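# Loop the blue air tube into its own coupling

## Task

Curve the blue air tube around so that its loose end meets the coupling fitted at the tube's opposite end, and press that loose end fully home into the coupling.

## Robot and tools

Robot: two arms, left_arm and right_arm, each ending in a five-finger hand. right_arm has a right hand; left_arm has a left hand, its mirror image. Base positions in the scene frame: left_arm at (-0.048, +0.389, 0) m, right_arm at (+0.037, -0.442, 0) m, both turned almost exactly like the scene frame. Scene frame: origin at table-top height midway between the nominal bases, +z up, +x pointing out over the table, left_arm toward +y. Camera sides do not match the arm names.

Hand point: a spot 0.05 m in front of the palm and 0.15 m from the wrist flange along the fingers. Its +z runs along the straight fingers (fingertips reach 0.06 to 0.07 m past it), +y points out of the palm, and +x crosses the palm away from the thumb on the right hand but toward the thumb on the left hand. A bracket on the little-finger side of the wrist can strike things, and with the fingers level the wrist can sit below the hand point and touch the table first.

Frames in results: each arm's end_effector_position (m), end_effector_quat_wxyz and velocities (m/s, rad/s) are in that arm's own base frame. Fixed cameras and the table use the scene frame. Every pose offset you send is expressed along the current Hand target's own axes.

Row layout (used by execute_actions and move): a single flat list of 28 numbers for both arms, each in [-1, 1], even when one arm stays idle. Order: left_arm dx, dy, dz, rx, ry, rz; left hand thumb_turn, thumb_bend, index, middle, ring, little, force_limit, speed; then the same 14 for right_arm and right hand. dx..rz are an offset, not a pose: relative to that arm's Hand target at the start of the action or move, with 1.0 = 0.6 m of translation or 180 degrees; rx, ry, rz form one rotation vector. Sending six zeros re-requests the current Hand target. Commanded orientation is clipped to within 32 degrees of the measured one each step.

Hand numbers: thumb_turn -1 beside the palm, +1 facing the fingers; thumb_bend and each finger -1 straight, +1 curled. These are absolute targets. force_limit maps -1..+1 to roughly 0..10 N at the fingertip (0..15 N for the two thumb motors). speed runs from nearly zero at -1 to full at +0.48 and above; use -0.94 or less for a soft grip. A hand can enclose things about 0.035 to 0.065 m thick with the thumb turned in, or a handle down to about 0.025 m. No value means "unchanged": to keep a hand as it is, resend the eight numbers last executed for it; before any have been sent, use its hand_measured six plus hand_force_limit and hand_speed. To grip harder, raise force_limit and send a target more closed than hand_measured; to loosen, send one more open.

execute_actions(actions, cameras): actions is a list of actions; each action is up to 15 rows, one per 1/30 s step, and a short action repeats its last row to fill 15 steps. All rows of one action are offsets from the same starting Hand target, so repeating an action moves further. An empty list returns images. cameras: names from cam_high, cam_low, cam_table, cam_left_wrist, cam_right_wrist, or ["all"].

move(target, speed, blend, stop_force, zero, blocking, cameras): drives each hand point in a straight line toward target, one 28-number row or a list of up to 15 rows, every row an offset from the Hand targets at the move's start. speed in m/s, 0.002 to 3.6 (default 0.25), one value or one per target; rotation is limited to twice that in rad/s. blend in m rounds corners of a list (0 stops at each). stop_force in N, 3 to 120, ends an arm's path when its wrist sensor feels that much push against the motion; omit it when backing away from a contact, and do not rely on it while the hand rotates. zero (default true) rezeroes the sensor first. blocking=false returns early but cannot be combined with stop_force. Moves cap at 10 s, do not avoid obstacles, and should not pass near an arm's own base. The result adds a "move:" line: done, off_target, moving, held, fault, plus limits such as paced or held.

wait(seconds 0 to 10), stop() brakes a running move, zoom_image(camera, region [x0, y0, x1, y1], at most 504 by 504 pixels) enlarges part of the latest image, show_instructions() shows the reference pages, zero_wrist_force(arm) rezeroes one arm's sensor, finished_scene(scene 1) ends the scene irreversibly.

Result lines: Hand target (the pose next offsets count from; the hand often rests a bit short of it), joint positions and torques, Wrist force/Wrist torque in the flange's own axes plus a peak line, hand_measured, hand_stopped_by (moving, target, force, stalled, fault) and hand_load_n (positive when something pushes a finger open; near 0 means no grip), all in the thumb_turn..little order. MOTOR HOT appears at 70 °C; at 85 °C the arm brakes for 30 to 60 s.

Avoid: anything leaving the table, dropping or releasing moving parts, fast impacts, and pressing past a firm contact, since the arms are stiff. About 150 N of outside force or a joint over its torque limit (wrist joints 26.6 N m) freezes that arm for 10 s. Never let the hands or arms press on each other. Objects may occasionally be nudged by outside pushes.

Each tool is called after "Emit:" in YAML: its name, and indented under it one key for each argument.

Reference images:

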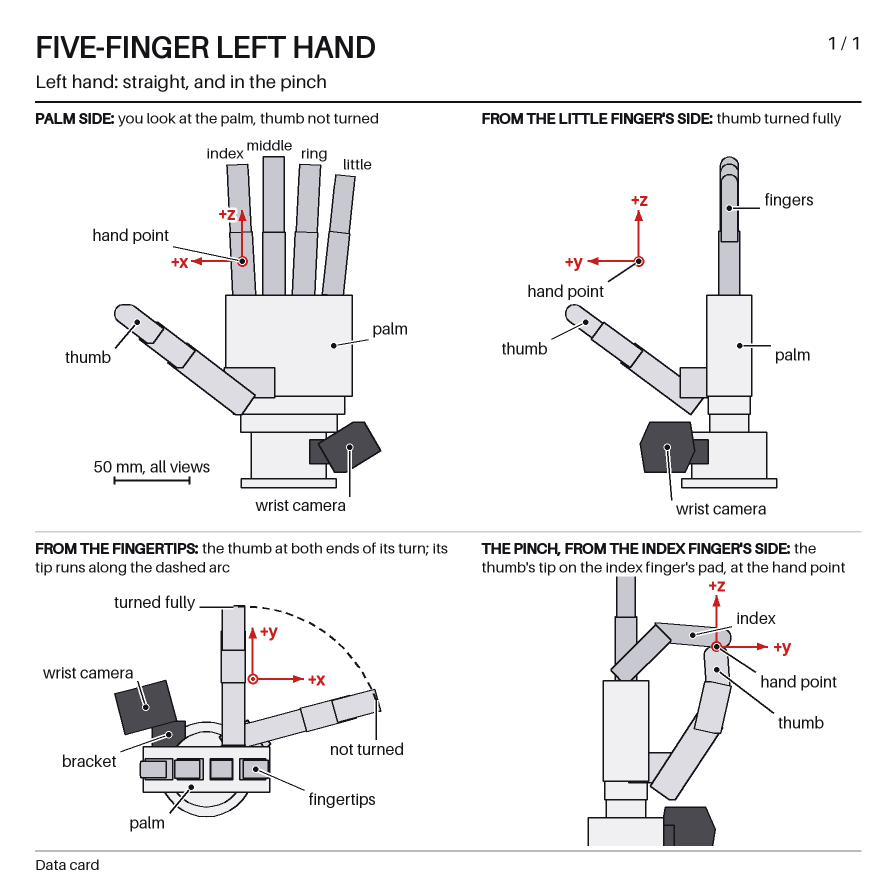

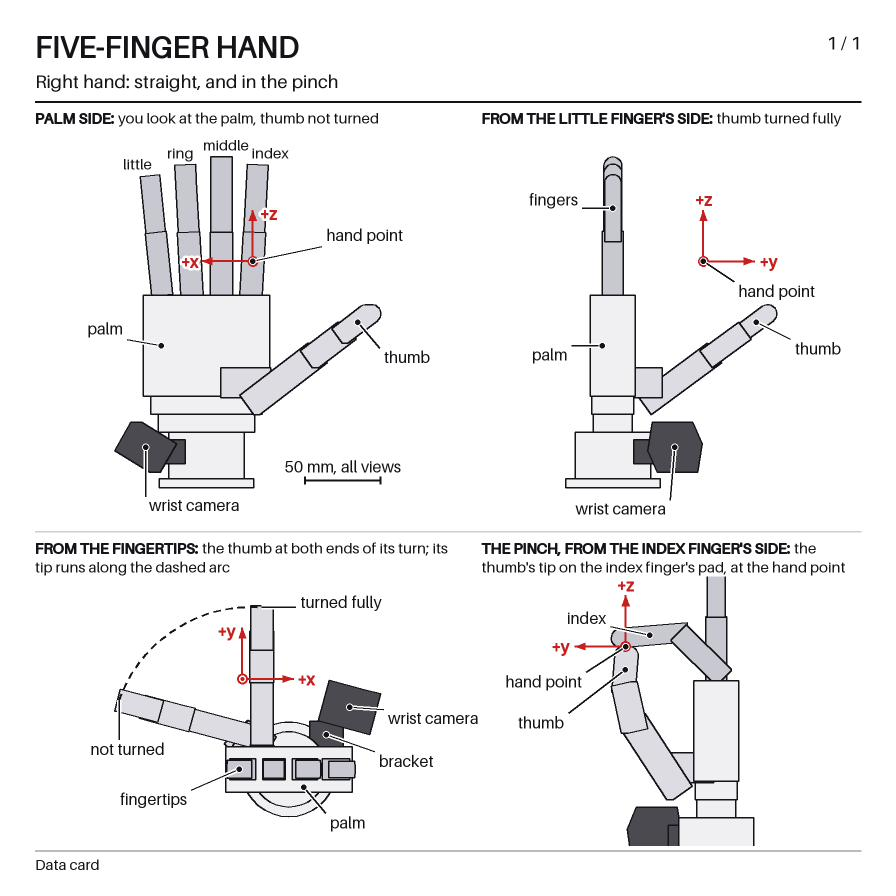

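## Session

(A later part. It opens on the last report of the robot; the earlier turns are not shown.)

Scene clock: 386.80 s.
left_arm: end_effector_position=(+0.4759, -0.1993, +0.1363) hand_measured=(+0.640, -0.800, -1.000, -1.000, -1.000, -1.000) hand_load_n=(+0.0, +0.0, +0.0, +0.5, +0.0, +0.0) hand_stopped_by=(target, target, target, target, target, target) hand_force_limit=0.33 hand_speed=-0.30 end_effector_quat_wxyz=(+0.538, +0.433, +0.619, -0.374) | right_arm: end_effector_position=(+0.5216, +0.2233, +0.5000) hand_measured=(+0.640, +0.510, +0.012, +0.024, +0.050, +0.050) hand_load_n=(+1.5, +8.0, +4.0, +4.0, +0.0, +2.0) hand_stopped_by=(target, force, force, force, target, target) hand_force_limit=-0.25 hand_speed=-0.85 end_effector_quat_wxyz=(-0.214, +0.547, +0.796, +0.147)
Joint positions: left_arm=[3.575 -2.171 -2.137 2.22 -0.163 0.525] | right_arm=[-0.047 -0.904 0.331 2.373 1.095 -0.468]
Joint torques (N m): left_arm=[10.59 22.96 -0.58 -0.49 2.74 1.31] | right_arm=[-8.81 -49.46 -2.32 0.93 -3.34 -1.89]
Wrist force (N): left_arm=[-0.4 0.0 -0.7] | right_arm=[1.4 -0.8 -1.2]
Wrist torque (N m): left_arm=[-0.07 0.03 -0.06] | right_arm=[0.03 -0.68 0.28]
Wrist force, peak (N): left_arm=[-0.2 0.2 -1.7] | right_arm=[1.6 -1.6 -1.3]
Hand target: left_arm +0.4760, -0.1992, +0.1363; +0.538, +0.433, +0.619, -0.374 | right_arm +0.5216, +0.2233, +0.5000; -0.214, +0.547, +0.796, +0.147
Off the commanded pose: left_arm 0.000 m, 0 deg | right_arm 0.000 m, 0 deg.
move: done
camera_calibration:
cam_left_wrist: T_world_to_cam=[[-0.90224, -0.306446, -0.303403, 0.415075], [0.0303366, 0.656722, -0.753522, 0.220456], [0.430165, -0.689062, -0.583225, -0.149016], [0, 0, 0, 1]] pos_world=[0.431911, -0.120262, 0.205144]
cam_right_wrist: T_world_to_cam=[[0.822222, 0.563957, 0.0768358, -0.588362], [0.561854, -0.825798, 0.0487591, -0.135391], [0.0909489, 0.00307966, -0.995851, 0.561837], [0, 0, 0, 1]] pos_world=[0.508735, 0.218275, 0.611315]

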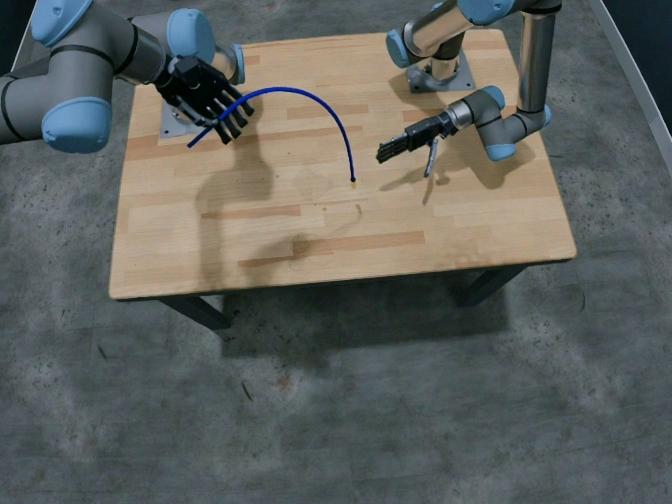

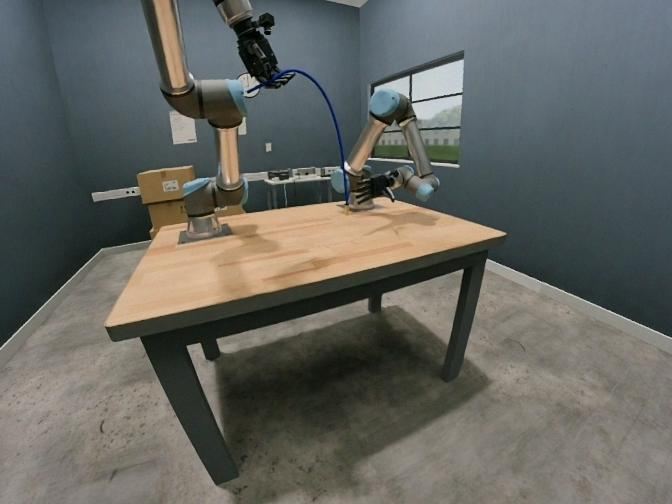

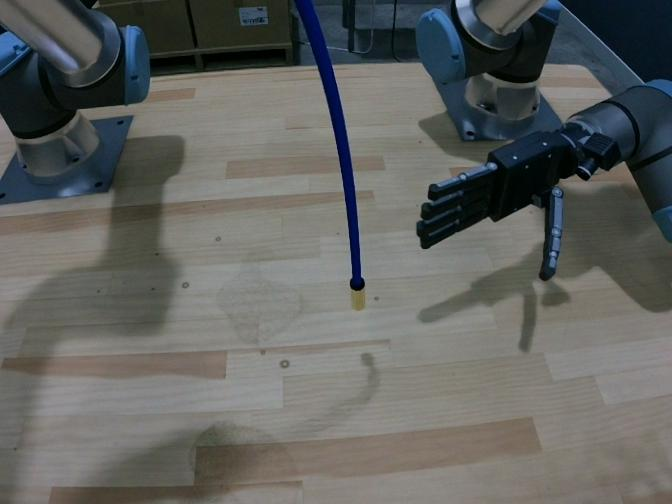

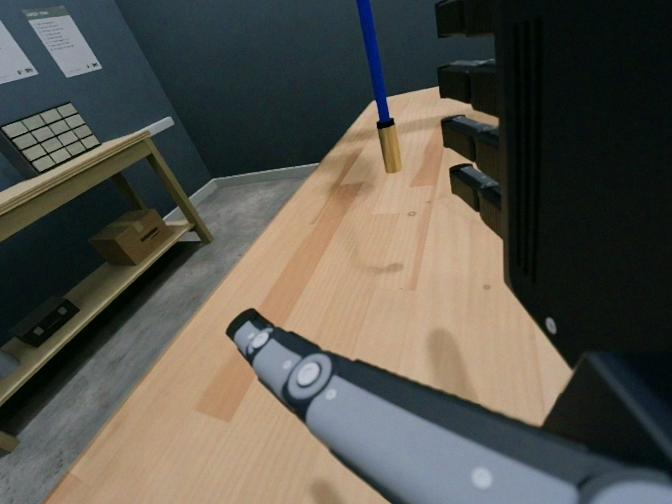

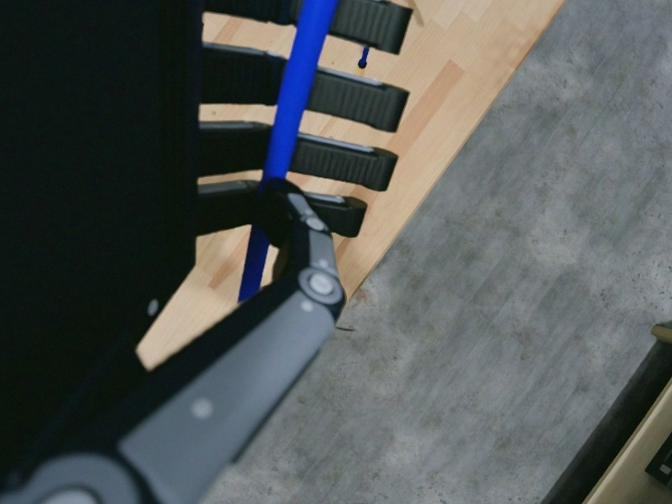

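Emit:
wait:
  seconds: 1
  cameras: ["cam_left_wrist","cam_table"]

Emit:
zoom_image:
  camera: "cam_left_wrist"
  region: [350, 80, 430, 190]

Scene clock: 387.93 s.
left_arm: end_effector_position=(+0.4760, -0.1992, +0.1363) hand_measured=(+0.640, -0.800, -1.000, -1.000, -1.000, -1.000) hand_load_n=(+0.5, +0.0, +0.0, +0.0, +0.0, +0.0) hand_stopped_by=(target, target, target, target, target, target) hand_force_limit=0.33 hand_speed=-0.30 end_effector_quat_wxyz=(+0.538, +0.433, +0.619, -0.374) | right_arm: end_effector_position=(+0.5216, +0.2233, +0.5000) hand_measured=(+0.640, +0.510, +0.012, +0.024, +0.050, +0.050) hand_load_n=(+1.5, +7.5, +4.0, +4.0, +0.0, +2.0) hand_stopped_by=(target, force, force, force, target, target) hand_force_limit=-0.25 hand_speed=-0.85 end_effector_quat_wxyz=(-0.214, +0.547, +0.796, +0.147)
Joint positions: left_arm=[3.575 -2.171 -2.137 2.221 -0.162 0.524] | right_arm=[-0.047 -0.904 0.331 2.373 1.095 -0.468]
Joint torques (N m): left_arm=[10.93 22.5 -1.14 0.37 2.72 -1.84] | right_arm=[-8.88 -49.69 -3.51 1.16 -3.07 -1.79]
Wrist force (N): left_arm=[-0.3 -0.2 -0.7] | right_arm=[1.4 -0.7 -1.1]
Wrist torque (N m): left_arm=[-0.08 0.00 -0.05] | right_arm=[0.03 -0.67 0.29]
Wrist force, peak (N): left_arm=[-0.7 -0.1 -0.9] | right_arm=[1.7 -1.0 -1.3]
Hand target: left_arm +0.4760, -0.1992, +0.1363; +0.538, +0.433, +0.619, -0.374 | right_arm +0.5216, +0.2233, +0.5000; -0.214, +0.547, +0.796, +0.147
Off the commanded pose: left_arm 0.000 m, 0 deg | right_arm 0.000 m, 0 deg.
wait: 1.00 s; at rest by 0.03 s
camera_calibration:
cam_left_wrist: T_world_to_cam=[[-0.902152, -0.306631, -0.30348, 0.414999], [0.0303109, 0.656656, -0.753581, 0.220396], [0.430353, -0.689043, -0.583109, -0.149177], [0, 0, 0, 1]] pos_world=[0.431911, -0.120262, 0.205044]
Images, in order (width x height): cam_table 672x504, cam_left_wrist 672x504.

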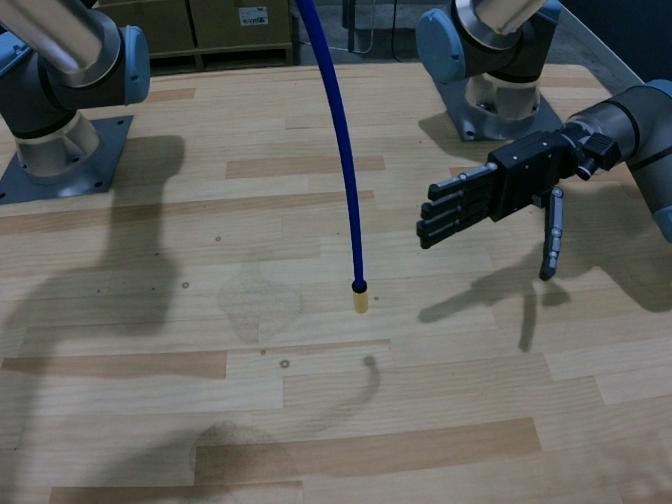

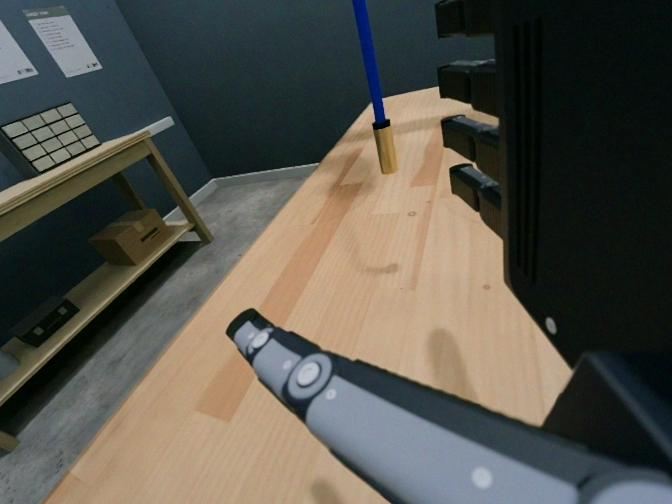

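Scaled by 4.582.

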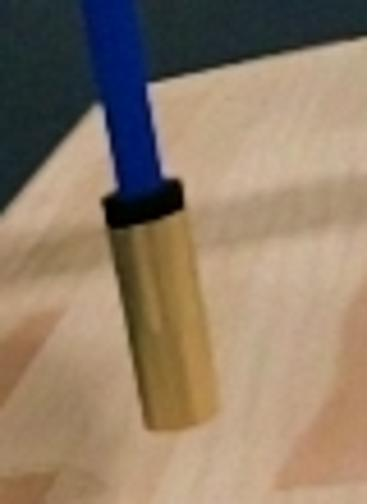

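Emit:
move:
  target: [0.0045,-0.015,0.2467,0,0,0,0.64,-0.8,-1,-1,-1,-1,0.33,-0.3,0,0,0,0,0,0,0.64,0.95,0.75,0.75,0.05,0.05,-0.25,-0.85]
  speed: 0.1
  cameras: ["cam_left_wrist","cam_table","cam_low"]

Emit:
zoom_image:
  camera: "cam_left_wrist"
  region: [230, 80, 480, 380]

Scene clock: 390.40 s.
left_arm: end_effector_position=(+0.5180, -0.3395, +0.1127) hand_measured=(+0.640, -0.800, -1.000, -1.000, -1.000, -1.000) hand_load_n=(+0.0, +0.0, +0.0, +0.0, +0.0, +0.0) hand_stopped_by=(target, target, target, target, target, target) hand_force_limit=0.33 hand_speed=-0.30 end_effector_quat_wxyz=(+0.538, +0.433, +0.619, -0.374) | right_arm: end_effector_position=(+0.5216, +0.2233, +0.5000) hand_measured=(+0.640, +0.510, +0.012, +0.024, +0.050, +0.050) hand_load_n=(+1.5, +8.0, +4.0, +4.0, +0.0, +2.0) hand_stopped_by=(target, force, force, force, target, target) hand_force_limit=-0.25 hand_speed=-0.85 end_effector_quat_wxyz=(-0.214, +0.547, +0.796, +0.147)
Joint positions: left_arm=[3.145 -1.933 -2.039 3.579 -0.375 -1.2] | right_arm=[-0.047 -0.904 0.331 2.373 1.095 -0.468]
Joint torques (N m): left_arm=[-2.54 35.27 9.98 -2.63 0.11 0.52] | right_arm=[-8.08 -48.88 -4.1 1.16 -2.97 -1.66]
Wrist force (N): left_arm=[-0.4 0.5 -0.4] | right_arm=[1.3 -0.7 -1.2]
Wrist torque (N m): left_arm=[-0.03 0.03 -0.08] | right_arm=[0.02 -0.65 0.28]
Wrist force, peak (N): left_arm=[-0.4 -0.2 -1.6] | right_arm=[1.5 -1.1 -1.4]
Hand target: left_arm +0.5180, -0.3395, +0.1128; +0.538, +0.433, +0.619, -0.374 | right_arm +0.5216, +0.2233, +0.5000; -0.214, +0.547, +0.796, +0.147
Off the commanded pose: left_arm 0.000 m, 0 deg | right_arm 0.000 m, 0 deg.
move: done
camera_calibration:
cam_left_wrist: T_world_to_cam=[[-0.902177, -0.30659, -0.303445, 0.402785], [0.0303449, 0.656602, -0.753627, 0.293455], [0.430297, -0.689113, -0.583068, -0.277557], [0, 0, 0, 1]] pos_world=[0.473911, -0.260462, 0.181544]
Images, in order (width x height): cam_low 672x504, cam_table 672x504, cam_left_wrist 672x504.

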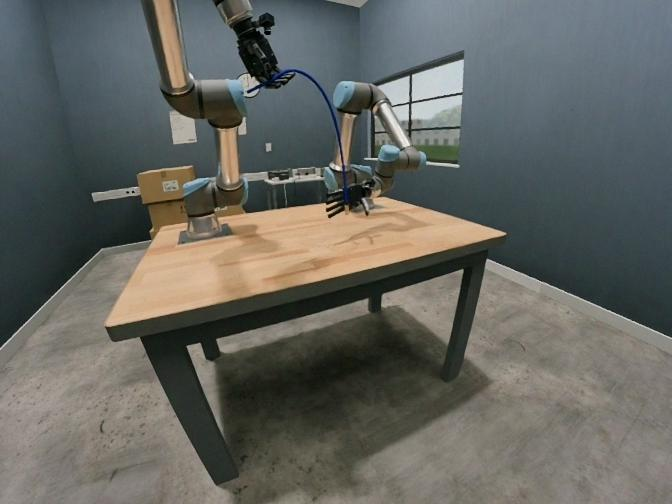

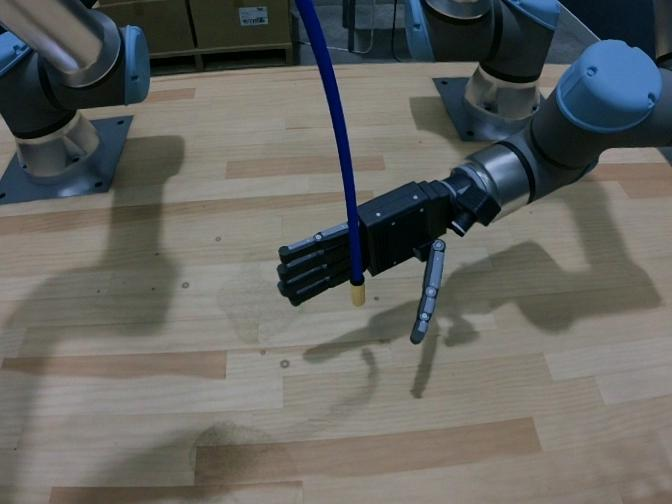

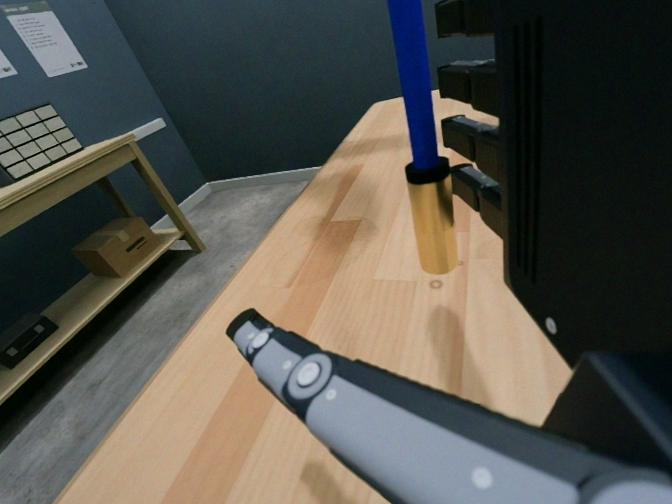

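Scaled by 1.680.

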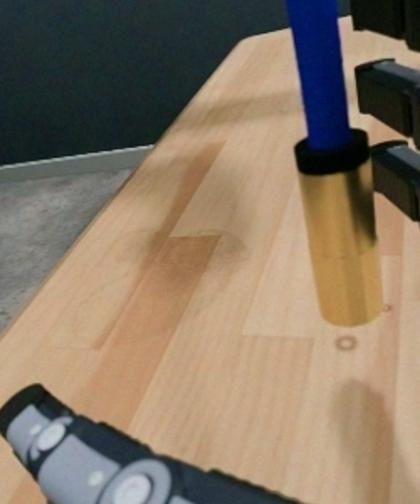

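Emit:
move:
  target: [0,-0.01,0,0,0,0,0.64,-0.8,-1,-1,-1,-1,0.33,-0.3,0,0,0,0,0,0,0.64,0.95,0.75,0.75,0.05,0.05,-0.25,-0.85]
  speed: 0.05

Emit:
execute_actions:
  actions:
    - [[0,0,0,0,0,0,0.64,-0.8,0,0,0,0.02,-0.3,-0.5,0,0,0,0,0,0,0.64,0.95,0.75,0.75,0.05,0.05,-0.25,-0.85]]

Emit:
wait:
  seconds: 1
  cameras: ["cam_left_wrist","cam_table"]

Emit:
zoom_image:
  camera: "cam_left_wrist"
  region: [230, 0, 520, 380]

Scene clock: 391.53 s.
left_arm: end_effector_position=(+0.5123, -0.3416, +0.1127) hand_measured=(+0.640, -0.800, -1.000, -1.000, -1.000, -1.000) hand_load_n=(+0.5, +0.0, +0.0, +0.0, +0.0, +0.0) hand_stopped_by=(target, target, target, target, target, target) hand_force_limit=0.33 hand_speed=-0.30 end_effector_quat_wxyz=(+0.538, +0.433, +0.619, -0.374) | right_arm: end_effector_position=(+0.5216, +0.2233, +0.5000) hand_measured=(+0.640, +0.510, +0.012, +0.024, +0.050, +0.050) hand_load_n=(+1.5, +8.0, +4.0, +4.0, +0.0, +2.0) hand_stopped_by=(target, force, force, force, target, target) hand_force_limit=-0.25 hand_speed=-0.85 end_effector_quat_wxyz=(-0.214, +0.547, +0.796, +0.147)
Joint positions: left_arm=[3.14 -1.923 -2.054 3.589 -0.381 -1.206] | right_arm=[-0.047 -0.904 0.331 2.373 1.095 -0.468]
Joint torques (N m): left_arm=[-0.32 23.62 21.81 0.2 0.42 -1.33] | right_arm=[-9.31 -50.3 -2.06 1.1 -2.75 -1.67]
Wrist force (N): left_arm=[-0.4 0.3 -0.4] | right_arm=[1.1 -0.8 -1.2]
Wrist torque (N m): left_arm=[-0.06 0.02 0.03] | right_arm=[0.02 -0.62 0.26]
Wrist force, peak (N): left_arm=[-0.5 0.2 -1.0] | right_arm=[1.6 -1.1 -1.4]
Hand target: left_arm +0.5124, -0.3416, +0.1127; +0.538, +0.433, +0.619, -0.374 | right_arm +0.5216, +0.2233, +0.5000; -0.214, +0.547, +0.796, +0.147
Off the commanded pose: left_arm 0.000 m, 0 deg | right_arm 0.000 m, 0 deg.
move: done

Scene clock: 392.57 s.
left_arm: end_effector_position=(+0.5124, -0.3416, +0.1127) hand_measured=(+0.640, -0.800, +0.000, +0.000, +0.000, +0.020) hand_load_n=(+0.5, +0.0, +0.0, +0.0, +0.0, +0.0) hand_stopped_by=(target, target, target, target, target, target) hand_force_limit=-0.30 hand_speed=-0.50 end_effector_quat_wxyz=(+0.538, +0.433, +0.619, -0.374) | right_arm: end_effector_position=(+0.5216, +0.2233, +0.5000) hand_measured=(+0.640, +0.510, +0.012, +0.024, +0.050, +0.050) hand_load_n=(+1.5, +8.0, +4.0, +4.0, +0.0, +2.0) hand_stopped_by=(target, force, force, force, target, target) hand_force_limit=-0.25 hand_speed=-0.85 end_effector_quat_wxyz=(-0.214, +0.547, +0.796, +0.147)
Joint positions: left_arm=[3.14 -1.923 -2.054 3.589 -0.381 -1.205] | right_arm=[-0.047 -0.904 0.331 2.373 1.095 -0.468]
Joint torques (N m): left_arm=[10.07 19.81 22.38 -2.04 1.38 2.07] | right_arm=[-9.45 -49.19 -2.1 0.94 -2.64 -1.56]
Wrist force (N): left_arm=[-0.5 0.3 -0.6] | right_arm=[1.2 -0.9 -1.1]
Wrist torque (N m): left_arm=[-0.04 0.03 0.01] | right_arm=[0.00 -0.64 0.27]
Wrist force, peak (N): left_arm=[-0.5 0.3 -0.6] | right_arm=[1.6 -1.0 -1.4]
Hand target: left_arm +0.5124, -0.3416, +0.1127; +0.538, +0.433, +0.619, -0.374 | right_arm +0.5216, +0.2233, +0.5000; -0.214, +0.547, +0.796, +0.147
Off the commanded pose: left_arm 0.000 m, 0 deg | right_arm 0.000 m, 0 deg.

Scene clock: 393.57 s.
left_arm: end_effector_position=(+0.5124, -0.3416, +0.1127) hand_measured=(+0.640, -0.800, +0.000, +0.000, +0.000, +0.020) hand_load_n=(+0.5, +0.0, +0.0, +0.0, +0.0, +0.0) hand_stopped_by=(target, target, target, target, target, target) hand_force_limit=-0.30 hand_speed=-0.50 end_effector_quat_wxyz=(+0.538, +0.433, +0.619, -0.374) | right_arm: end_effector_position=(+0.5216, +0.2233, +0.5000) hand_measured=(+0.640, +0.510, +0.012, +0.024, +0.050, +0.050) hand_load_n=(+1.5, +8.0, +4.0, +4.0, +0.0, +2.0) hand_stopped_by=(target, force, force, force, target, target) hand_force_limit=-0.25 hand_speed=-0.85 end_effector_quat_wxyz=(-0.214, +0.547, +0.796, +0.147)
Joint positions: left_arm=[3.14 -1.923 -2.054 3.589 -0.381 -1.205] | right_arm=[-0.047 -0.904 0.331 2.373 1.095 -0.468]
Joint torques (N m): left_arm=[9.1 20.88 19.23 -2.13 1.13 2.14] | right_arm=[-8.36 -48.95 -3.07 1.02 -2.42 -1.51]
Wrist force (N): left_arm=[-0.4 0.2 -0.3] | right_arm=[1.4 -1.1 -1.4]
Wrist torque (N m): left_arm=[-0.07 0.02 0.03] | right_arm=[-0.02 -0.66 0.27]
Wrist force, peak (N): left_arm=[-0.7 0.2 -0.7] | right_arm=[1.7 -1.0 -1.5]
Hand target: left_arm +0.5124, -0.3416, +0.1127; +0.538, +0.433, +0.619, -0.374 | right_arm +0.5216, +0.2233, +0.5000; -0.214, +0.547, +0.796, +0.147
Off the commanded pose: left_arm 0.000 m, 0 deg | right_arm 0.000 m, 0 deg.
wait: 1.00 s; at rest by 0.17 s
camera_calibration:
cam_left_wrist: T_world_to_cam=[[-0.902152, -0.306631, -0.30348, 0.397072], [0.0303109, 0.656656, -0.753581, 0.295026], [0.430353, -0.689043, -0.583109, -0.276596], [0, 0, 0, 1]] pos_world=[0.468311, -0.262562, 0.181544]
Images, in order (width x height): cam_table 672x504, cam_left_wrist 672x504.

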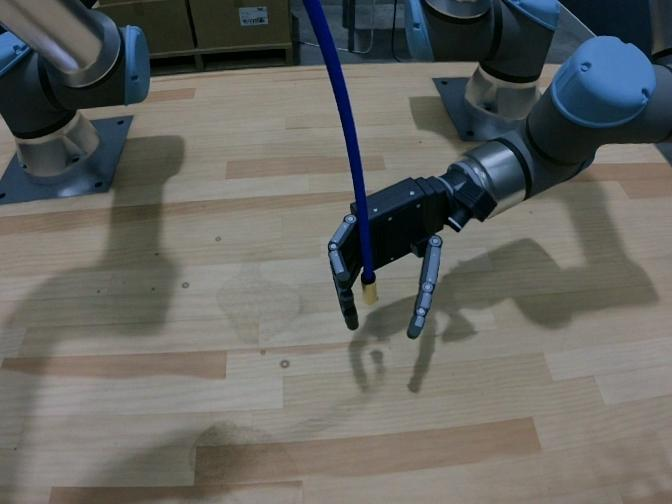

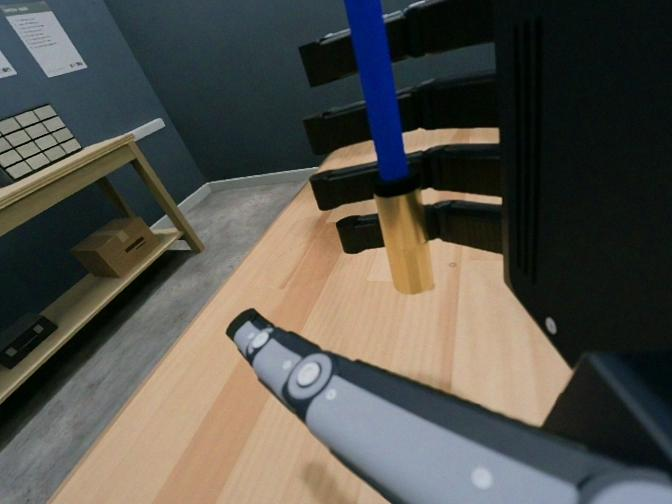

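Scaled by 1.326.

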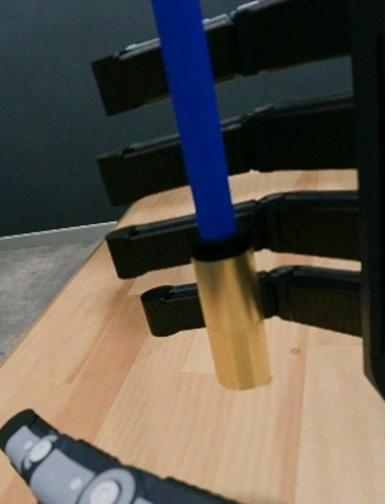

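Emit:
move:
  target: [-0.0117,0,-0.03,0,0,0,0.64,-0.8,0,0,0,0.02,-0.3,-0.5,0,0,0,0,0,0,0.64,0.95,0.75,0.75,0.05,0.05,-0.25,-0.85]
  speed: 0.04

Emit:
wait:
  seconds: 1
  cameras: ["cam_left_wrist","cam_table"]

Emit:
zoom_image:
  camera: "cam_left_wrist"
  region: [280, 80, 480, 320]

Scene clock: 394.77 s.
left_arm: end_effector_position=(+0.5065, -0.3257, +0.1222) hand_measured=(+0.640, -0.800, +0.000, +0.000, +0.000, +0.020) hand_load_n=(+0.0, +0.0, +0.0, +0.0, +0.0, +0.0) hand_stopped_by=(target, target, target, target, target, target) hand_force_limit=-0.30 hand_speed=-0.50 end_effector_quat_wxyz=(+0.538, +0.433, +0.619, -0.374) end_effector_velocity=(+0.001, -0.001, +0.000) end_effector_angular_velocity=(+0.000, +0.000, +0.001) | right_arm: end_effector_position=(+0.5216, +0.2233, +0.5000) hand_measured=(+0.640, +0.510, +0.012, +0.024, +0.050, +0.050) hand_load_n=(+1.5, +8.0, +4.0, +4.0, +0.0, +2.0) hand_stopped_by=(target, force, force, force, target, target) hand_force_limit=-0.25 hand_speed=-0.85 end_effector_quat_wxyz=(-0.214, +0.547, +0.796, +0.147)
Joint positions: left_arm=[3.183 -1.895 -2.068 3.528 -0.341 -1.156] | right_arm=[-0.047 -0.904 0.331 2.373 1.095 -0.468]
Joint velocities: left_arm=[-0.003 -0.002 0.001 0.006 -0.003 -0.006] | right_arm=[within noise]
Joint torques (N m): left_arm=[-8.47 19.59 22.99 2.15 -0.73 -2.26] | right_arm=[-8.36 -50.07 -2.89 0.99 -2.38 -1.38]
Wrist force (N): left_arm=[-0.6 0.2 -0.4] | right_arm=[1.4 -0.6 -1.5]
Wrist torque (N m): left_arm=[-0.07 0.05 -0.05] | right_arm=[0.06 -0.66 0.29]
Wrist force, peak (N): left_arm=[-0.7 0.2 -0.8] | right_arm=[1.6 -0.9 -1.5]
Hand target: left_arm +0.5066, -0.3258, +0.1222; +0.538, +0.433, +0.619, -0.374 | right_arm +0.5216, +0.2233, +0.5000; -0.214, +0.547, +0.796, +0.147
Off the commanded pose: left_arm 0.000 m, 0 deg | right_arm 0.000 m, 0 deg.
move: done

Scene clock: 395.77 s.
left_arm: end_effector_position=(+0.5066, -0.3258, +0.1222) hand_measured=(+0.640, -0.800, +0.000, +0.000, +0.000, +0.020) hand_load_n=(+0.0, +0.0, +0.0, +0.0, +0.0, +0.0) hand_stopped_by=(target, target, target, target, target, target) hand_force_limit=-0.30 hand_speed=-0.50 end_effector_quat_wxyz=(+0.538, +0.433, +0.619, -0.374) | right_arm: end_effector_position=(+0.5216, +0.2233, +0.5000) hand_measured=(+0.640, +0.510, +0.012, +0.024, +0.050, +0.050) hand_load_n=(+1.5, +8.0, +4.0, +4.0, +0.0, +2.0) hand_stopped_by=(target, force, force, force, target, target) hand_force_limit=-0.25 hand_speed=-0.85 end_effector_quat_wxyz=(-0.214, +0.547, +0.796, +0.147)
Joint positions: left_arm=[3.183 -1.895 -2.068 3.529 -0.341 -1.156] | right_arm=[-0.047 -0.904 0.331 2.373 1.095 -0.468]
Joint torques (N m): left_arm=[-9.74 19.9 23.64 1.79 1.21 -2.08] | right_arm=[-8.83 -49.67 -3.29 1.02 -2.13 -1.24]
Wrist force (N): left_arm=[-0.7 0.1 -0.3] | right_arm=[1.4 -1.2 -1.3]
Wrist torque (N m): left_arm=[-0.09 0.07 0.00] | right_arm=[-0.03 -0.66 0.27]
Wrist force, peak (N): left_arm=[-0.8 -0.2 -0.6] | right_arm=[1.6 -1.1 -1.5]
Hand target: left_arm +0.5066, -0.3258, +0.1222; +0.538, +0.433, +0.619, -0.374 | right_arm +0.5216, +0.2233, +0.5000; -0.214, +0.547, +0.796, +0.147
Off the commanded pose: left_arm 0.000 m, 0 deg | right_arm 0.000 m, 0 deg.
wait: 1.00 s; at rest by 0.17 s
camera_calibration:
cam_left_wrist: T_world_to_cam=[[-0.902152, -0.306631, -0.30348, 0.399568], [0.0303109, 0.656656, -0.753581, 0.291986], [0.430353, -0.689043, -0.583109, -0.257673], [0, 0, 0, 1]] pos_world=[0.462511, -0.246762, 0.191044]
Images, in order (width x height): cam_table 672x504, cam_left_wrist 672x504.

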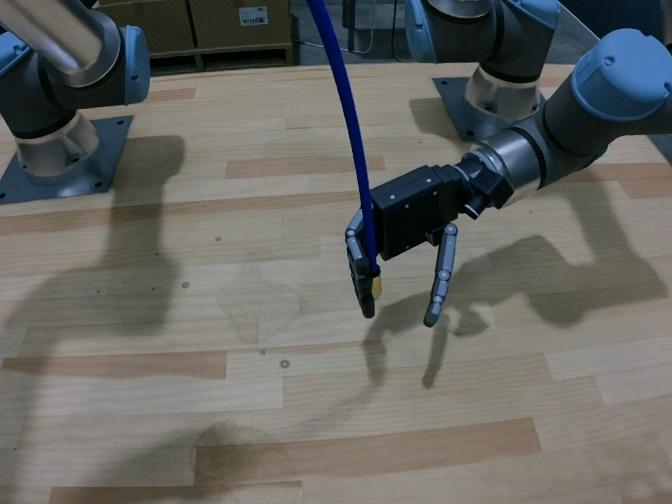

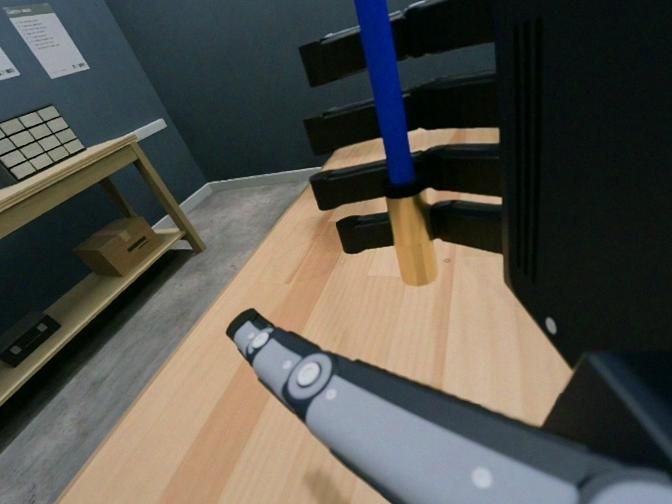

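Scaled by 2.100.

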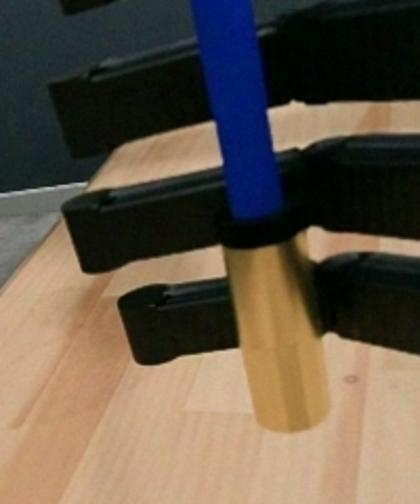

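Emit:
execute_actions:
  actions:
    - [[0,0,0,0,0,0,0.64,0.9,0,0,0,0.02,-0.5,-0.75,0,0,0,0,0,0,0.64,0.95,0.75,0.75,0.05,0.05,-0.25,-0.85]]

Emit:
wait:
  seconds: 1.5
  cameras: ["cam_left_wrist","cam_table"]

Emit:
zoom_image:
  camera: "cam_left_wrist"
  region: [260, 60, 500, 380]

Scene clock: 399.13 s.
left_arm: end_effector_position=(+0.5066, -0.3258, +0.1222) hand_measured=(+0.640, +0.232, +0.000, +0.000, +0.000, +0.020) hand_load_n=(+0.0, +4.5, +3.0, +1.0, +0.0, +0.0) hand_stopped_by=(target, force, target, target, target, target) hand_force_limit=-0.50 hand_speed=-0.75 end_effector_quat_wxyz=(+0.538, +0.433, +0.619, -0.374) | right_arm: end_effector_position=(+0.5216, +0.2233, +0.5000) hand_measured=(+0.640, +0.510, +0.012, +0.024, +0.050, +0.050) hand_load_n=(+1.5, +8.0, +4.0, +4.0, +0.0, +2.0) hand_stopped_by=(target, force, force, force, target, target) hand_force_limit=-0.25 hand_speed=-0.85 end_effector_quat_wxyz=(-0.214, +0.547, +0.796, +0.147)
Joint positions: left_arm=[3.183 -1.895 -2.068 3.529 -0.341 -1.156] | right_arm=[-0.047 -0.904 0.331 2.373 1.095 -0.468]
Joint torques (N m): left_arm=[-9.84 25.58 11.29 1.33 -0.23 -1.5] | right_arm=[-8.97 -48.86 -3.38 1.09 -1.77 -1.15]
Wrist force (N): left_arm=[-0.4 0.1 -0.4] | right_arm=[1.7 -1.1 -1.4]
Wrist torque (N m): left_arm=[-0.09 0.02 0.02] | right_arm=[-0.02 -0.69 0.28]
Wrist force, peak (N): left_arm=[-0.6 0.2 -0.8] | right_arm=[1.7 -1.2 -1.6]
Hand target: left_arm +0.5066, -0.3258, +0.1222; +0.538, +0.433, +0.619, -0.374 | right_arm +0.5216, +0.2233, +0.5000; -0.214, +0.547, +0.796, +0.147
Off the commanded pose: left_arm 0.000 m, 0 deg | right_arm 0.000 m, 0 deg.

Scene clock: 400.63 s.
left_arm: end_effector_position=(+0.5066, -0.3258, +0.1222) hand_measured=(+0.640, +0.232, +0.000, +0.000, +0.000, +0.020) hand_load_n=(+0.0, +4.5, +3.0, +0.5, +0.0, +0.0) hand_stopped_by=(target, force, target, target, target, target) hand_force_limit=-0.50 hand_speed=-0.75 end_effector_quat_wxyz=(+0.538, +0.433, +0.619, -0.374) | right_arm: end_effector_position=(+0.5216, +0.2233, +0.5000) hand_measured=(+0.640, +0.510, +0.012, +0.024, +0.050, +0.050) hand_load_n=(+1.5, +8.0, +4.0, +3.5, +0.0, +2.0) hand_stopped_by=(target, force, force, force, target, target) hand_force_limit=-0.25 hand_speed=-0.85 end_effector_quat_wxyz=(-0.214, +0.547, +0.796, +0.147)
Joint positions: left_arm=[3.183 -1.895 -2.068 3.529 -0.341 -1.156] | right_arm=[-0.047 -0.904 0.331 2.373 1.095 -0.468]
Joint torques (N m): left_arm=[-9.94 27.38 8.64 1.13 -0.65 -1.3] | right_arm=[-9.63 -49.49 -4.01 1.1 -1.67 -1.08]
Wrist force (N): left_arm=[-0.3 0.0 -0.5] | right_arm=[1.4 -0.7 -1.3]
Wrist torque (N m): left_arm=[-0.09 -0.01 0.04] | right_arm=[0.04 -0.66 0.28]
Wrist force, peak (N): left_arm=[-0.6 0.1 -0.7] | right_arm=[1.5 -0.9 -1.9]
Hand target: left_arm +0.5066, -0.3258, +0.1222; +0.538, +0.433, +0.619, -0.374 | right_arm +0.5216, +0.2233, +0.5000; -0.214, +0.547, +0.796, +0.147
Off the commanded pose: left_arm 0.000 m, 0 deg | right_arm 0.000 m, 0 deg.
wait: 1.50 s; at rest by 0.17 s
camera_calibration:
cam_left_wrist: T_world_to_cam=[[-0.902152, -0.306631, -0.30348, 0.399568], [0.0303109, 0.656656, -0.753581, 0.291986], [0.430353, -0.689043, -0.583109, -0.257673], [0, 0, 0, 1]] pos_world=[0.462511, -0.246762, 0.191044]
Images, in order (width x height): cam_table 672x504, cam_left_wrist 672x504.

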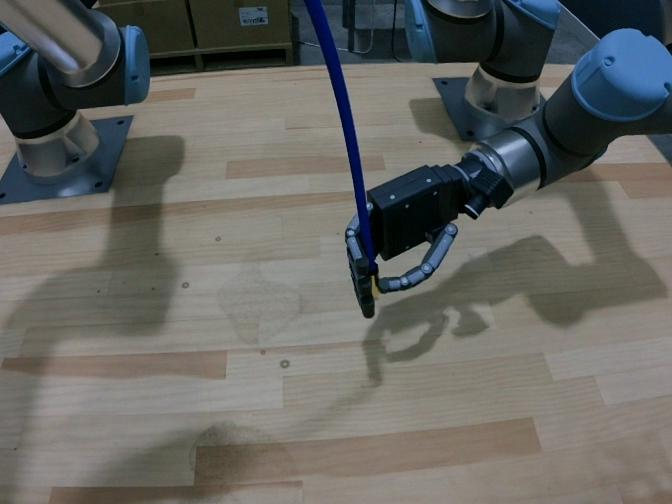

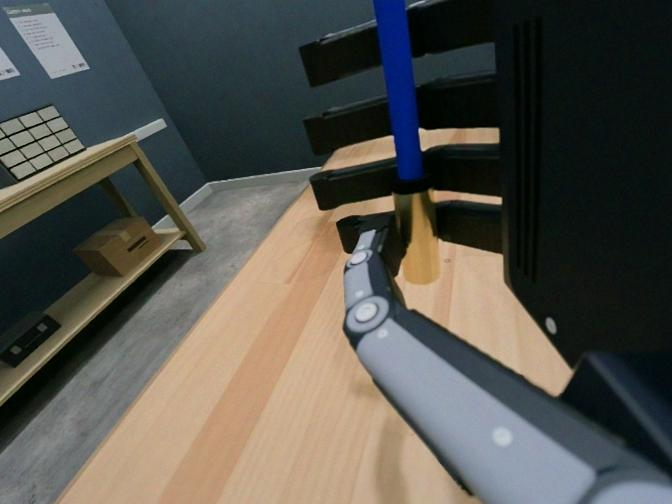

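Scaled by 1.575.

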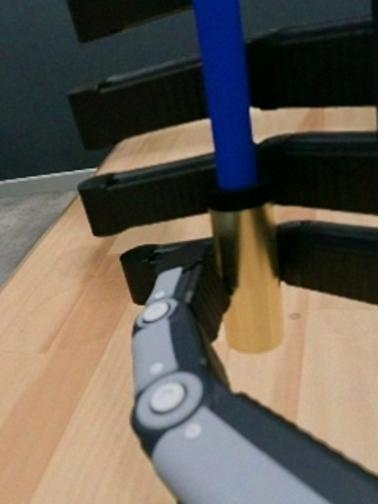

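Emit:
execute_actions:
  actions:
    - [[0,0,0,0,0,0,0.64,0.9,0.7,0.7,0.05,0.07,-0.3,-0.85,0,0,0,0,0,0,0.64,0.95,0.75,0.75,0.05,0.05,-0.25,-0.85]]
    - [[0,0,0,0,0,0,0.64,0.95,0.7,0.7,0.05,0.07,0.1,-0.85,0,0,0,0,0,0,0.64,0.95,0.75,0.75,0.05,0.05,-0.25,-0.85]]
    - [[0,0,0,0,0,0,0.64,0.95,0.75,0.75,0.05,0.07,-0.2,-0.85,0,0,0,0,0,0,0.64,0.95,0.75,0.75,0.05,0.05,-0.25,-0.85]]

Emit:
wait:
  seconds: 1
  cameras: ["cam_left_wrist","cam_table"]

Emit:
zoom_image:
  camera: "cam_left_wrist"
  region: [260, 0, 500, 320]

Scene clock: 406.90 s.
left_arm: end_effector_position=(+0.5066, -0.3258, +0.1222) hand_measured=(+0.640, +0.344, +0.232, +0.442, +0.050, +0.070) hand_load_n=(+3.5, +5.0, +5.5, +3.5, +0.0, +0.0) hand_stopped_by=(target, force, force, force, target, target) hand_force_limit=-0.20 hand_speed=-0.85 end_effector_quat_wxyz=(+0.538, +0.433, +0.619, -0.374) | right_arm: end_effector_position=(+0.5216, +0.2233, +0.5000) hand_measured=(+0.640, +0.510, +0.012, +0.024, +0.050, +0.050) hand_load_n=(+1.5, +8.0, +4.0, +4.0, +0.0, +2.0) hand_stopped_by=(target, force, force, force, target, target) hand_force_limit=-0.25 hand_speed=-0.85 end_effector_quat_wxyz=(-0.214, +0.547, +0.796, +0.147)
Joint positions: left_arm=[3.183 -1.895 -2.068 3.529 -0.341 -1.156] | right_arm=[-0.047 -0.904 0.331 2.373 1.095 -0.468]
Joint torques (N m): left_arm=[-7.47 30.22 8.2 0.05 -0.46 -0.48] | right_arm=[-8.7 -47.9 -4.1 1.24 -1.13 -0.75]
Wrist force (N): left_arm=[-0.6 0.3 -0.5] | right_arm=[1.6 -0.8 -1.2]
Wrist torque (N m): left_arm=[-0.05 0.04 0.02] | right_arm=[0.02 -0.68 0.28]
Wrist force, peak (N): left_arm=[-0.5 0.2 -0.7] | right_arm=[1.4 -1.0 -1.7]
Hand target: left_arm +0.5066, -0.3258, +0.1222; +0.538, +0.433, +0.619, -0.374 | right_arm +0.5216, +0.2233, +0.5000; -0.214, +0.547, +0.796, +0.147
Off the commanded pose: left_arm 0.000 m, 0 deg | right_arm 0.000 m, 0 deg.

Scene clock: 407.90 s.
left_arm: end_effector_position=(+0.5066, -0.3258, +0.1222) hand_measured=(+0.640, +0.344, +0.232, +0.442, +0.050, +0.070) hand_load_n=(+3.0, +5.0, +6.0, +3.5, -0.5, +0.0) hand_stopped_by=(target, force, force, force, target, target) hand_force_limit=-0.20 hand_speed=-0.85 end_effector_quat_wxyz=(+0.538, +0.433, +0.619, -0.374) | right_arm: end_effector_position=(+0.5216, +0.2233, +0.5000) hand_measured=(+0.640, +0.510, +0.012, +0.024, +0.050, +0.050) hand_load_n=(+1.5, +8.0, +4.0, +4.0, +0.0, +2.0) hand_stopped_by=(target, force, force, force, target, target) hand_force_limit=-0.25 hand_speed=-0.85 end_effector_quat_wxyz=(-0.214, +0.547, +0.796, +0.147)
Joint positions: left_arm=[3.183 -1.895 -2.068 3.529 -0.341 -1.156] | right_arm=[-0.047 -0.904 0.331 2.373 1.095 -0.468]
Joint torques (N m): left_arm=[-7.94 30.32 8.75 0.03 -0.34 -0.42] | right_arm=[-8.34 -48.93 -3.89 1.22 -0.83 -0.57]
Wrist force (N): left_arm=[-0.4 0.3 -0.3] | right_arm=[1.5 -0.9 -1.3]
Wrist torque (N m): left_arm=[-0.06 0.02 0.03] | right_arm=[0.00 -0.67 0.28]
Wrist force, peak (N): left_arm=[-0.7 0.3 -0.5] | right_arm=[1.5 -1.2 -1.4]
Hand target: left_arm +0.5066, -0.3258, +0.1222; +0.538, +0.433, +0.619, -0.374 | right_arm +0.5216, +0.2233, +0.5000; -0.214, +0.547, +0.796, +0.147
Off the commanded pose: left_arm 0.000 m, 0 deg | right_arm 0.000 m, 0 deg.
wait: 1.00 s; at rest by 0.17 s
camera_calibration:
cam_left_wrist: T_world_to_cam=[[-0.902152, -0.306631, -0.30348, 0.399568], [0.0303109, 0.656656, -0.753581, 0.291986], [0.430353, -0.689043, -0.583109, -0.257673], [0, 0, 0, 1]] pos_world=[0.462511, -0.246762, 0.191044]
Images, in order (width x height): cam_table 672x504, cam_left_wrist 672x504.

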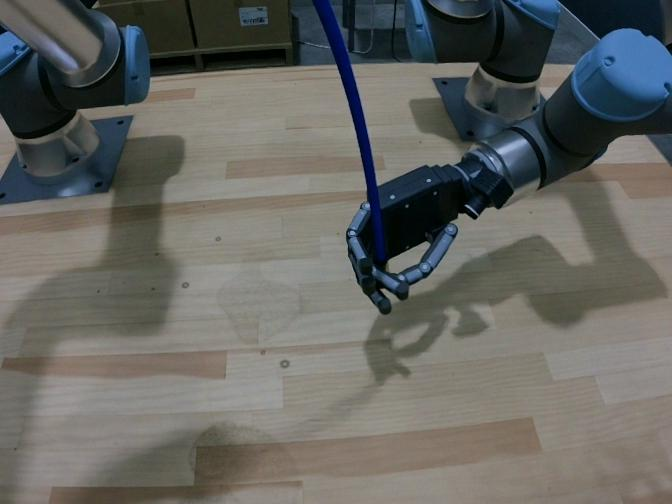

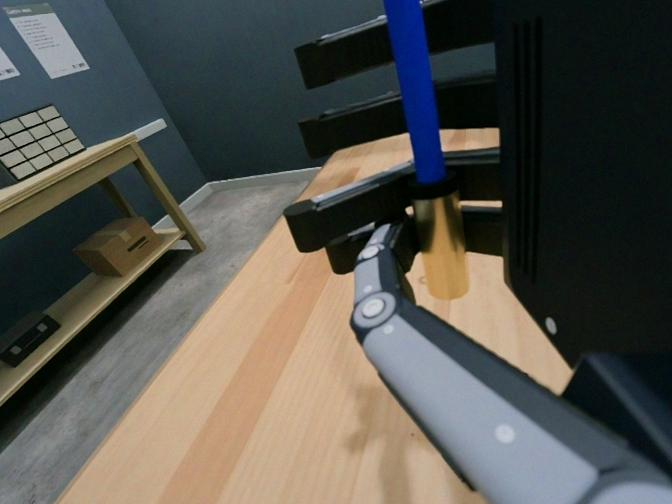

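Scaled by 1.575.

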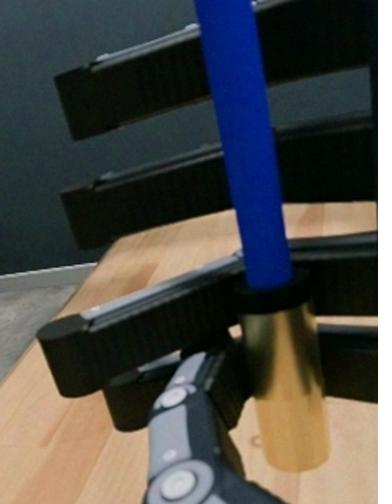

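Emit:
execute_actions:
  actions:
    - [[0,0,0,0,0,0,0.64,-0.8,-0.15,-0.15,-0.12,-0.1,-0.5,-0.5,0,0,0,0,0,0,0.64,0.95,0.75,0.75,0.05,0.05,-0.25,-0.85]]

Emit:
move:
  target: [0,0.003,-0.0167,0,0,0,0.64,-0.8,-0.15,-0.15,-0.12,-0.1,-0.5,-0.5,0,0,0,0,0,0,0.64,0.95,0.75,0.75,0.05,0.05,-0.25,-0.85]
  speed: 0.04

Emit:
wait:
  seconds: 1
  cameras: ["cam_left_wrist","cam_table"]

Emit:
zoom_image:
  camera: "cam_left_wrist"
  region: [280, 80, 480, 320]

Scene clock: 410.23 s.
left_arm: end_effector_position=(+0.5066, -0.3258, +0.1222) hand_measured=(+0.640, -0.800, -0.150, -0.150, -0.120, -0.100) hand_load_n=(+0.0, +0.0, +0.0, +0.0, +0.0, +0.5) hand_stopped_by=(target, target, target, target, target, target) hand_force_limit=-0.50 hand_speed=-0.50 end_effector_quat_wxyz=(+0.538, +0.433, +0.619, -0.374) | right_arm: end_effector_position=(+0.5216, +0.2233, +0.5000) hand_measured=(+0.640, +0.510, +0.012, +0.024, +0.050, +0.050) hand_load_n=(+1.5, +8.5, +4.0, +3.5, +0.0, +2.0) hand_stopped_by=(target, force, force, force, target, target) hand_force_limit=-0.25 hand_speed=-0.85 end_effector_quat_wxyz=(-0.214, +0.547, +0.796, +0.147)
Joint positions: left_arm=[3.183 -1.895 -2.068 3.529 -0.341 -1.156] | right_arm=[-0.047 -0.904 0.331 2.373 1.095 -0.468]
Joint torques (N m): left_arm=[-8.72 30.11 8.85 -0.45 -0.14 0.13] | right_arm=[-8.79 -49.7 -4.27 1.08 -0.42 -0.38]
Wrist force (N): left_arm=[-0.4 0.1 -0.5] | right_arm=[1.5 -0.9 -1.4]
Wrist torque (N m): left_arm=[-0.08 0.01 0.03] | right_arm=[0.02 -0.68 0.29]
Wrist force, peak (N): left_arm=[-0.5 0.1 -0.8] | right_arm=[1.7 -1.1 -1.5]
Hand target: left_arm +0.5066, -0.3258, +0.1222; +0.538, +0.433, +0.619, -0.374 | right_arm +0.5216, +0.2233, +0.5000; -0.214, +0.547, +0.796, +0.147
Off the commanded pose: left_arm 0.000 m, 0 deg | right_arm 0.000 m, 0 deg.

Scene clock: 411.00 s.
left_arm: end_effector_position=(+0.5048, -0.3158, +0.1236) hand_measured=(+0.640, -0.800, -0.150, -0.150, -0.120, -0.100) hand_load_n=(+0.0, +0.0, +0.0, +0.0, +0.0, +0.0) hand_stopped_by=(target, target, target, target, target, target) hand_force_limit=-0.50 hand_speed=-0.50 end_effector_quat_wxyz=(+0.538, +0.433, +0.619, -0.374) | right_arm: end_effector_position=(+0.5216, +0.2233, +0.5000) hand_measured=(+0.640, +0.510, +0.012, +0.024, +0.050, +0.050) hand_load_n=(+1.5, +8.0, +4.0, +4.0, +0.0, +2.0) hand_stopped_by=(target, force, force, force, target, target) hand_force_limit=-0.25 hand_speed=-0.85 end_effector_quat_wxyz=(-0.214, +0.547, +0.796, +0.147)
Joint positions: left_arm=[3.211 -1.892 -2.073 3.494 -0.316 -1.118] | right_arm=[-0.047 -0.904 0.331 2.373 1.095 -0.468]
Joint torques (N m): left_arm=[-9.56 23.37 22.81 1.43 -0.73 -2.05] | right_arm=[-9.36 -49.04 -3.76 0.9 -0.45 -0.43]
Wrist force (N): left_arm=[-0.5 -0.1 -0.3] | right_arm=[1.4 -1.0 -1.4]
Wrist torque (N m): left_arm=[-0.11 0.03 -0.07] | right_arm=[0.01 -0.65 0.27]
Wrist force, peak (N): left_arm=[-0.6 0.0 -0.7] | right_arm=[1.7 -0.8 -1.5]
Hand target: left_arm +0.5048, -0.3158, +0.1236; +0.538, +0.433, +0.619, -0.374 | right_arm +0.5216, +0.2233, +0.5000; -0.214, +0.547, +0.796, +0.147
Off the commanded pose: left_arm 0.000 m, 0 deg | right_arm 0.000 m, 0 deg.
move: done

Scene clock: 412.00 s.
left_arm: end_effector_position=(+0.5048, -0.3158, +0.1236) hand_measured=(+0.640, -0.800, -0.150, -0.150, -0.120, -0.100) hand_load_n=(+0.0, +0.0, +0.0, +0.0, +0.0, +0.0) hand_stopped_by=(target, target, target, target, target, target) hand_force_limit=-0.50 hand_speed=-0.50 end_effector_quat_wxyz=(+0.538, +0.433, +0.619, -0.374) | right_arm: end_effector_position=(+0.5216, +0.2233, +0.5000) hand_measured=(+0.640, +0.510, +0.012, +0.024, +0.050, +0.050) hand_load_n=(+1.5, +8.0, +4.0, +4.0, +0.0, +2.0) hand_stopped_by=(target, force, force, force, target, target) hand_force_limit=-0.25 hand_speed=-0.85 end_effector_quat_wxyz=(-0.214, +0.547, +0.796, +0.147)
Joint positions: left_arm=[3.211 -1.892 -2.073 3.495 -0.316 -1.118] | right_arm=[-0.047 -0.904 0.331 2.373 1.095 -0.468]
Joint torques (N m): left_arm=[-10.2 19.05 23.76 1.64 -0.73 -2.04] | right_arm=[-9.89 -48.99 -3.44 0.89 -0.41 -0.37]
Wrist force (N): left_arm=[-0.3 0.0 -0.7] | right_arm=[1.6 -1.0 -1.1]
Wrist torque (N m): left_arm=[-0.08 -0.02 -0.02] | right_arm=[-0.02 -0.69 0.29]
Wrist force, peak (N): left_arm=[-0.6 0.0 -0.5] | right_arm=[1.6 -0.6 -1.6]
Hand target: left_arm +0.5048, -0.3158, +0.1236; +0.538, +0.433, +0.619, -0.374 | right_arm +0.5216, +0.2233, +0.5000; -0.214, +0.547, +0.796, +0.147
Off the commanded pose: left_arm 0.000 m, 0 deg | right_arm 0.000 m, 0 deg.
wait: 1.00 s; at rest by 0.17 s
camera_calibration:
cam_left_wrist: T_world_to_cam=[[-0.902152, -0.306631, -0.30348, 0.401404], [0.0303109, 0.656656, -0.753581, 0.286594], [0.430353, -0.689043, -0.583109, -0.249261], [0, 0, 0, 1]] pos_world=[0.460711, -0.236862, 0.192444]
Images, in order (width x height): cam_table 672x504, cam_left_wrist 672x504.

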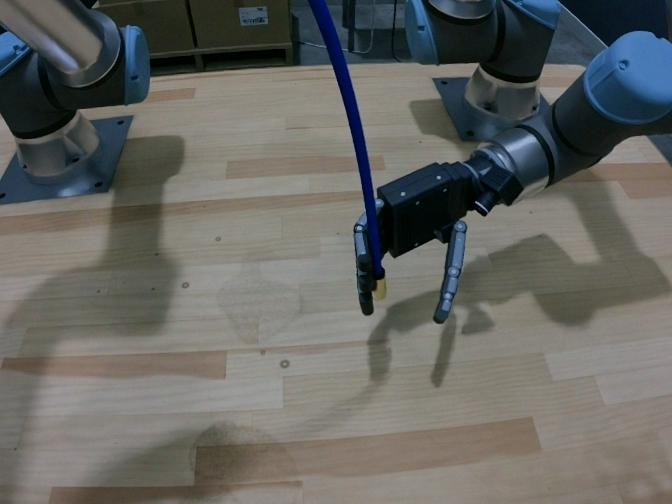

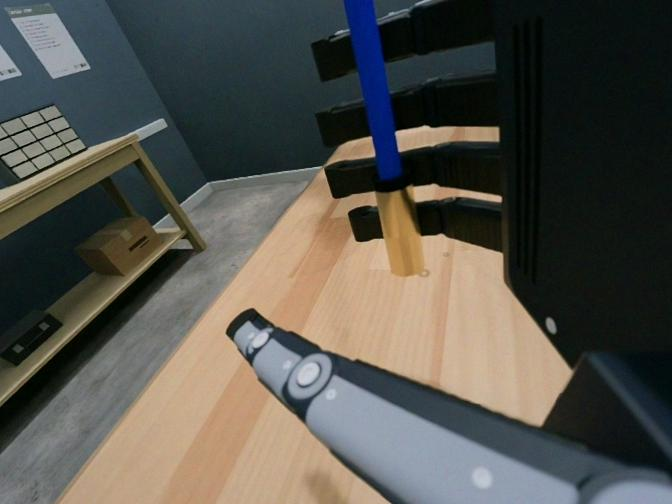

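Scaled by 2.100.

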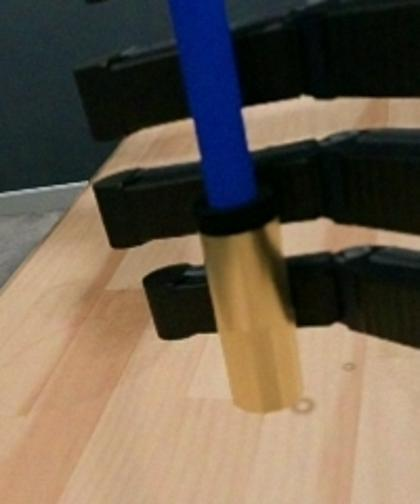

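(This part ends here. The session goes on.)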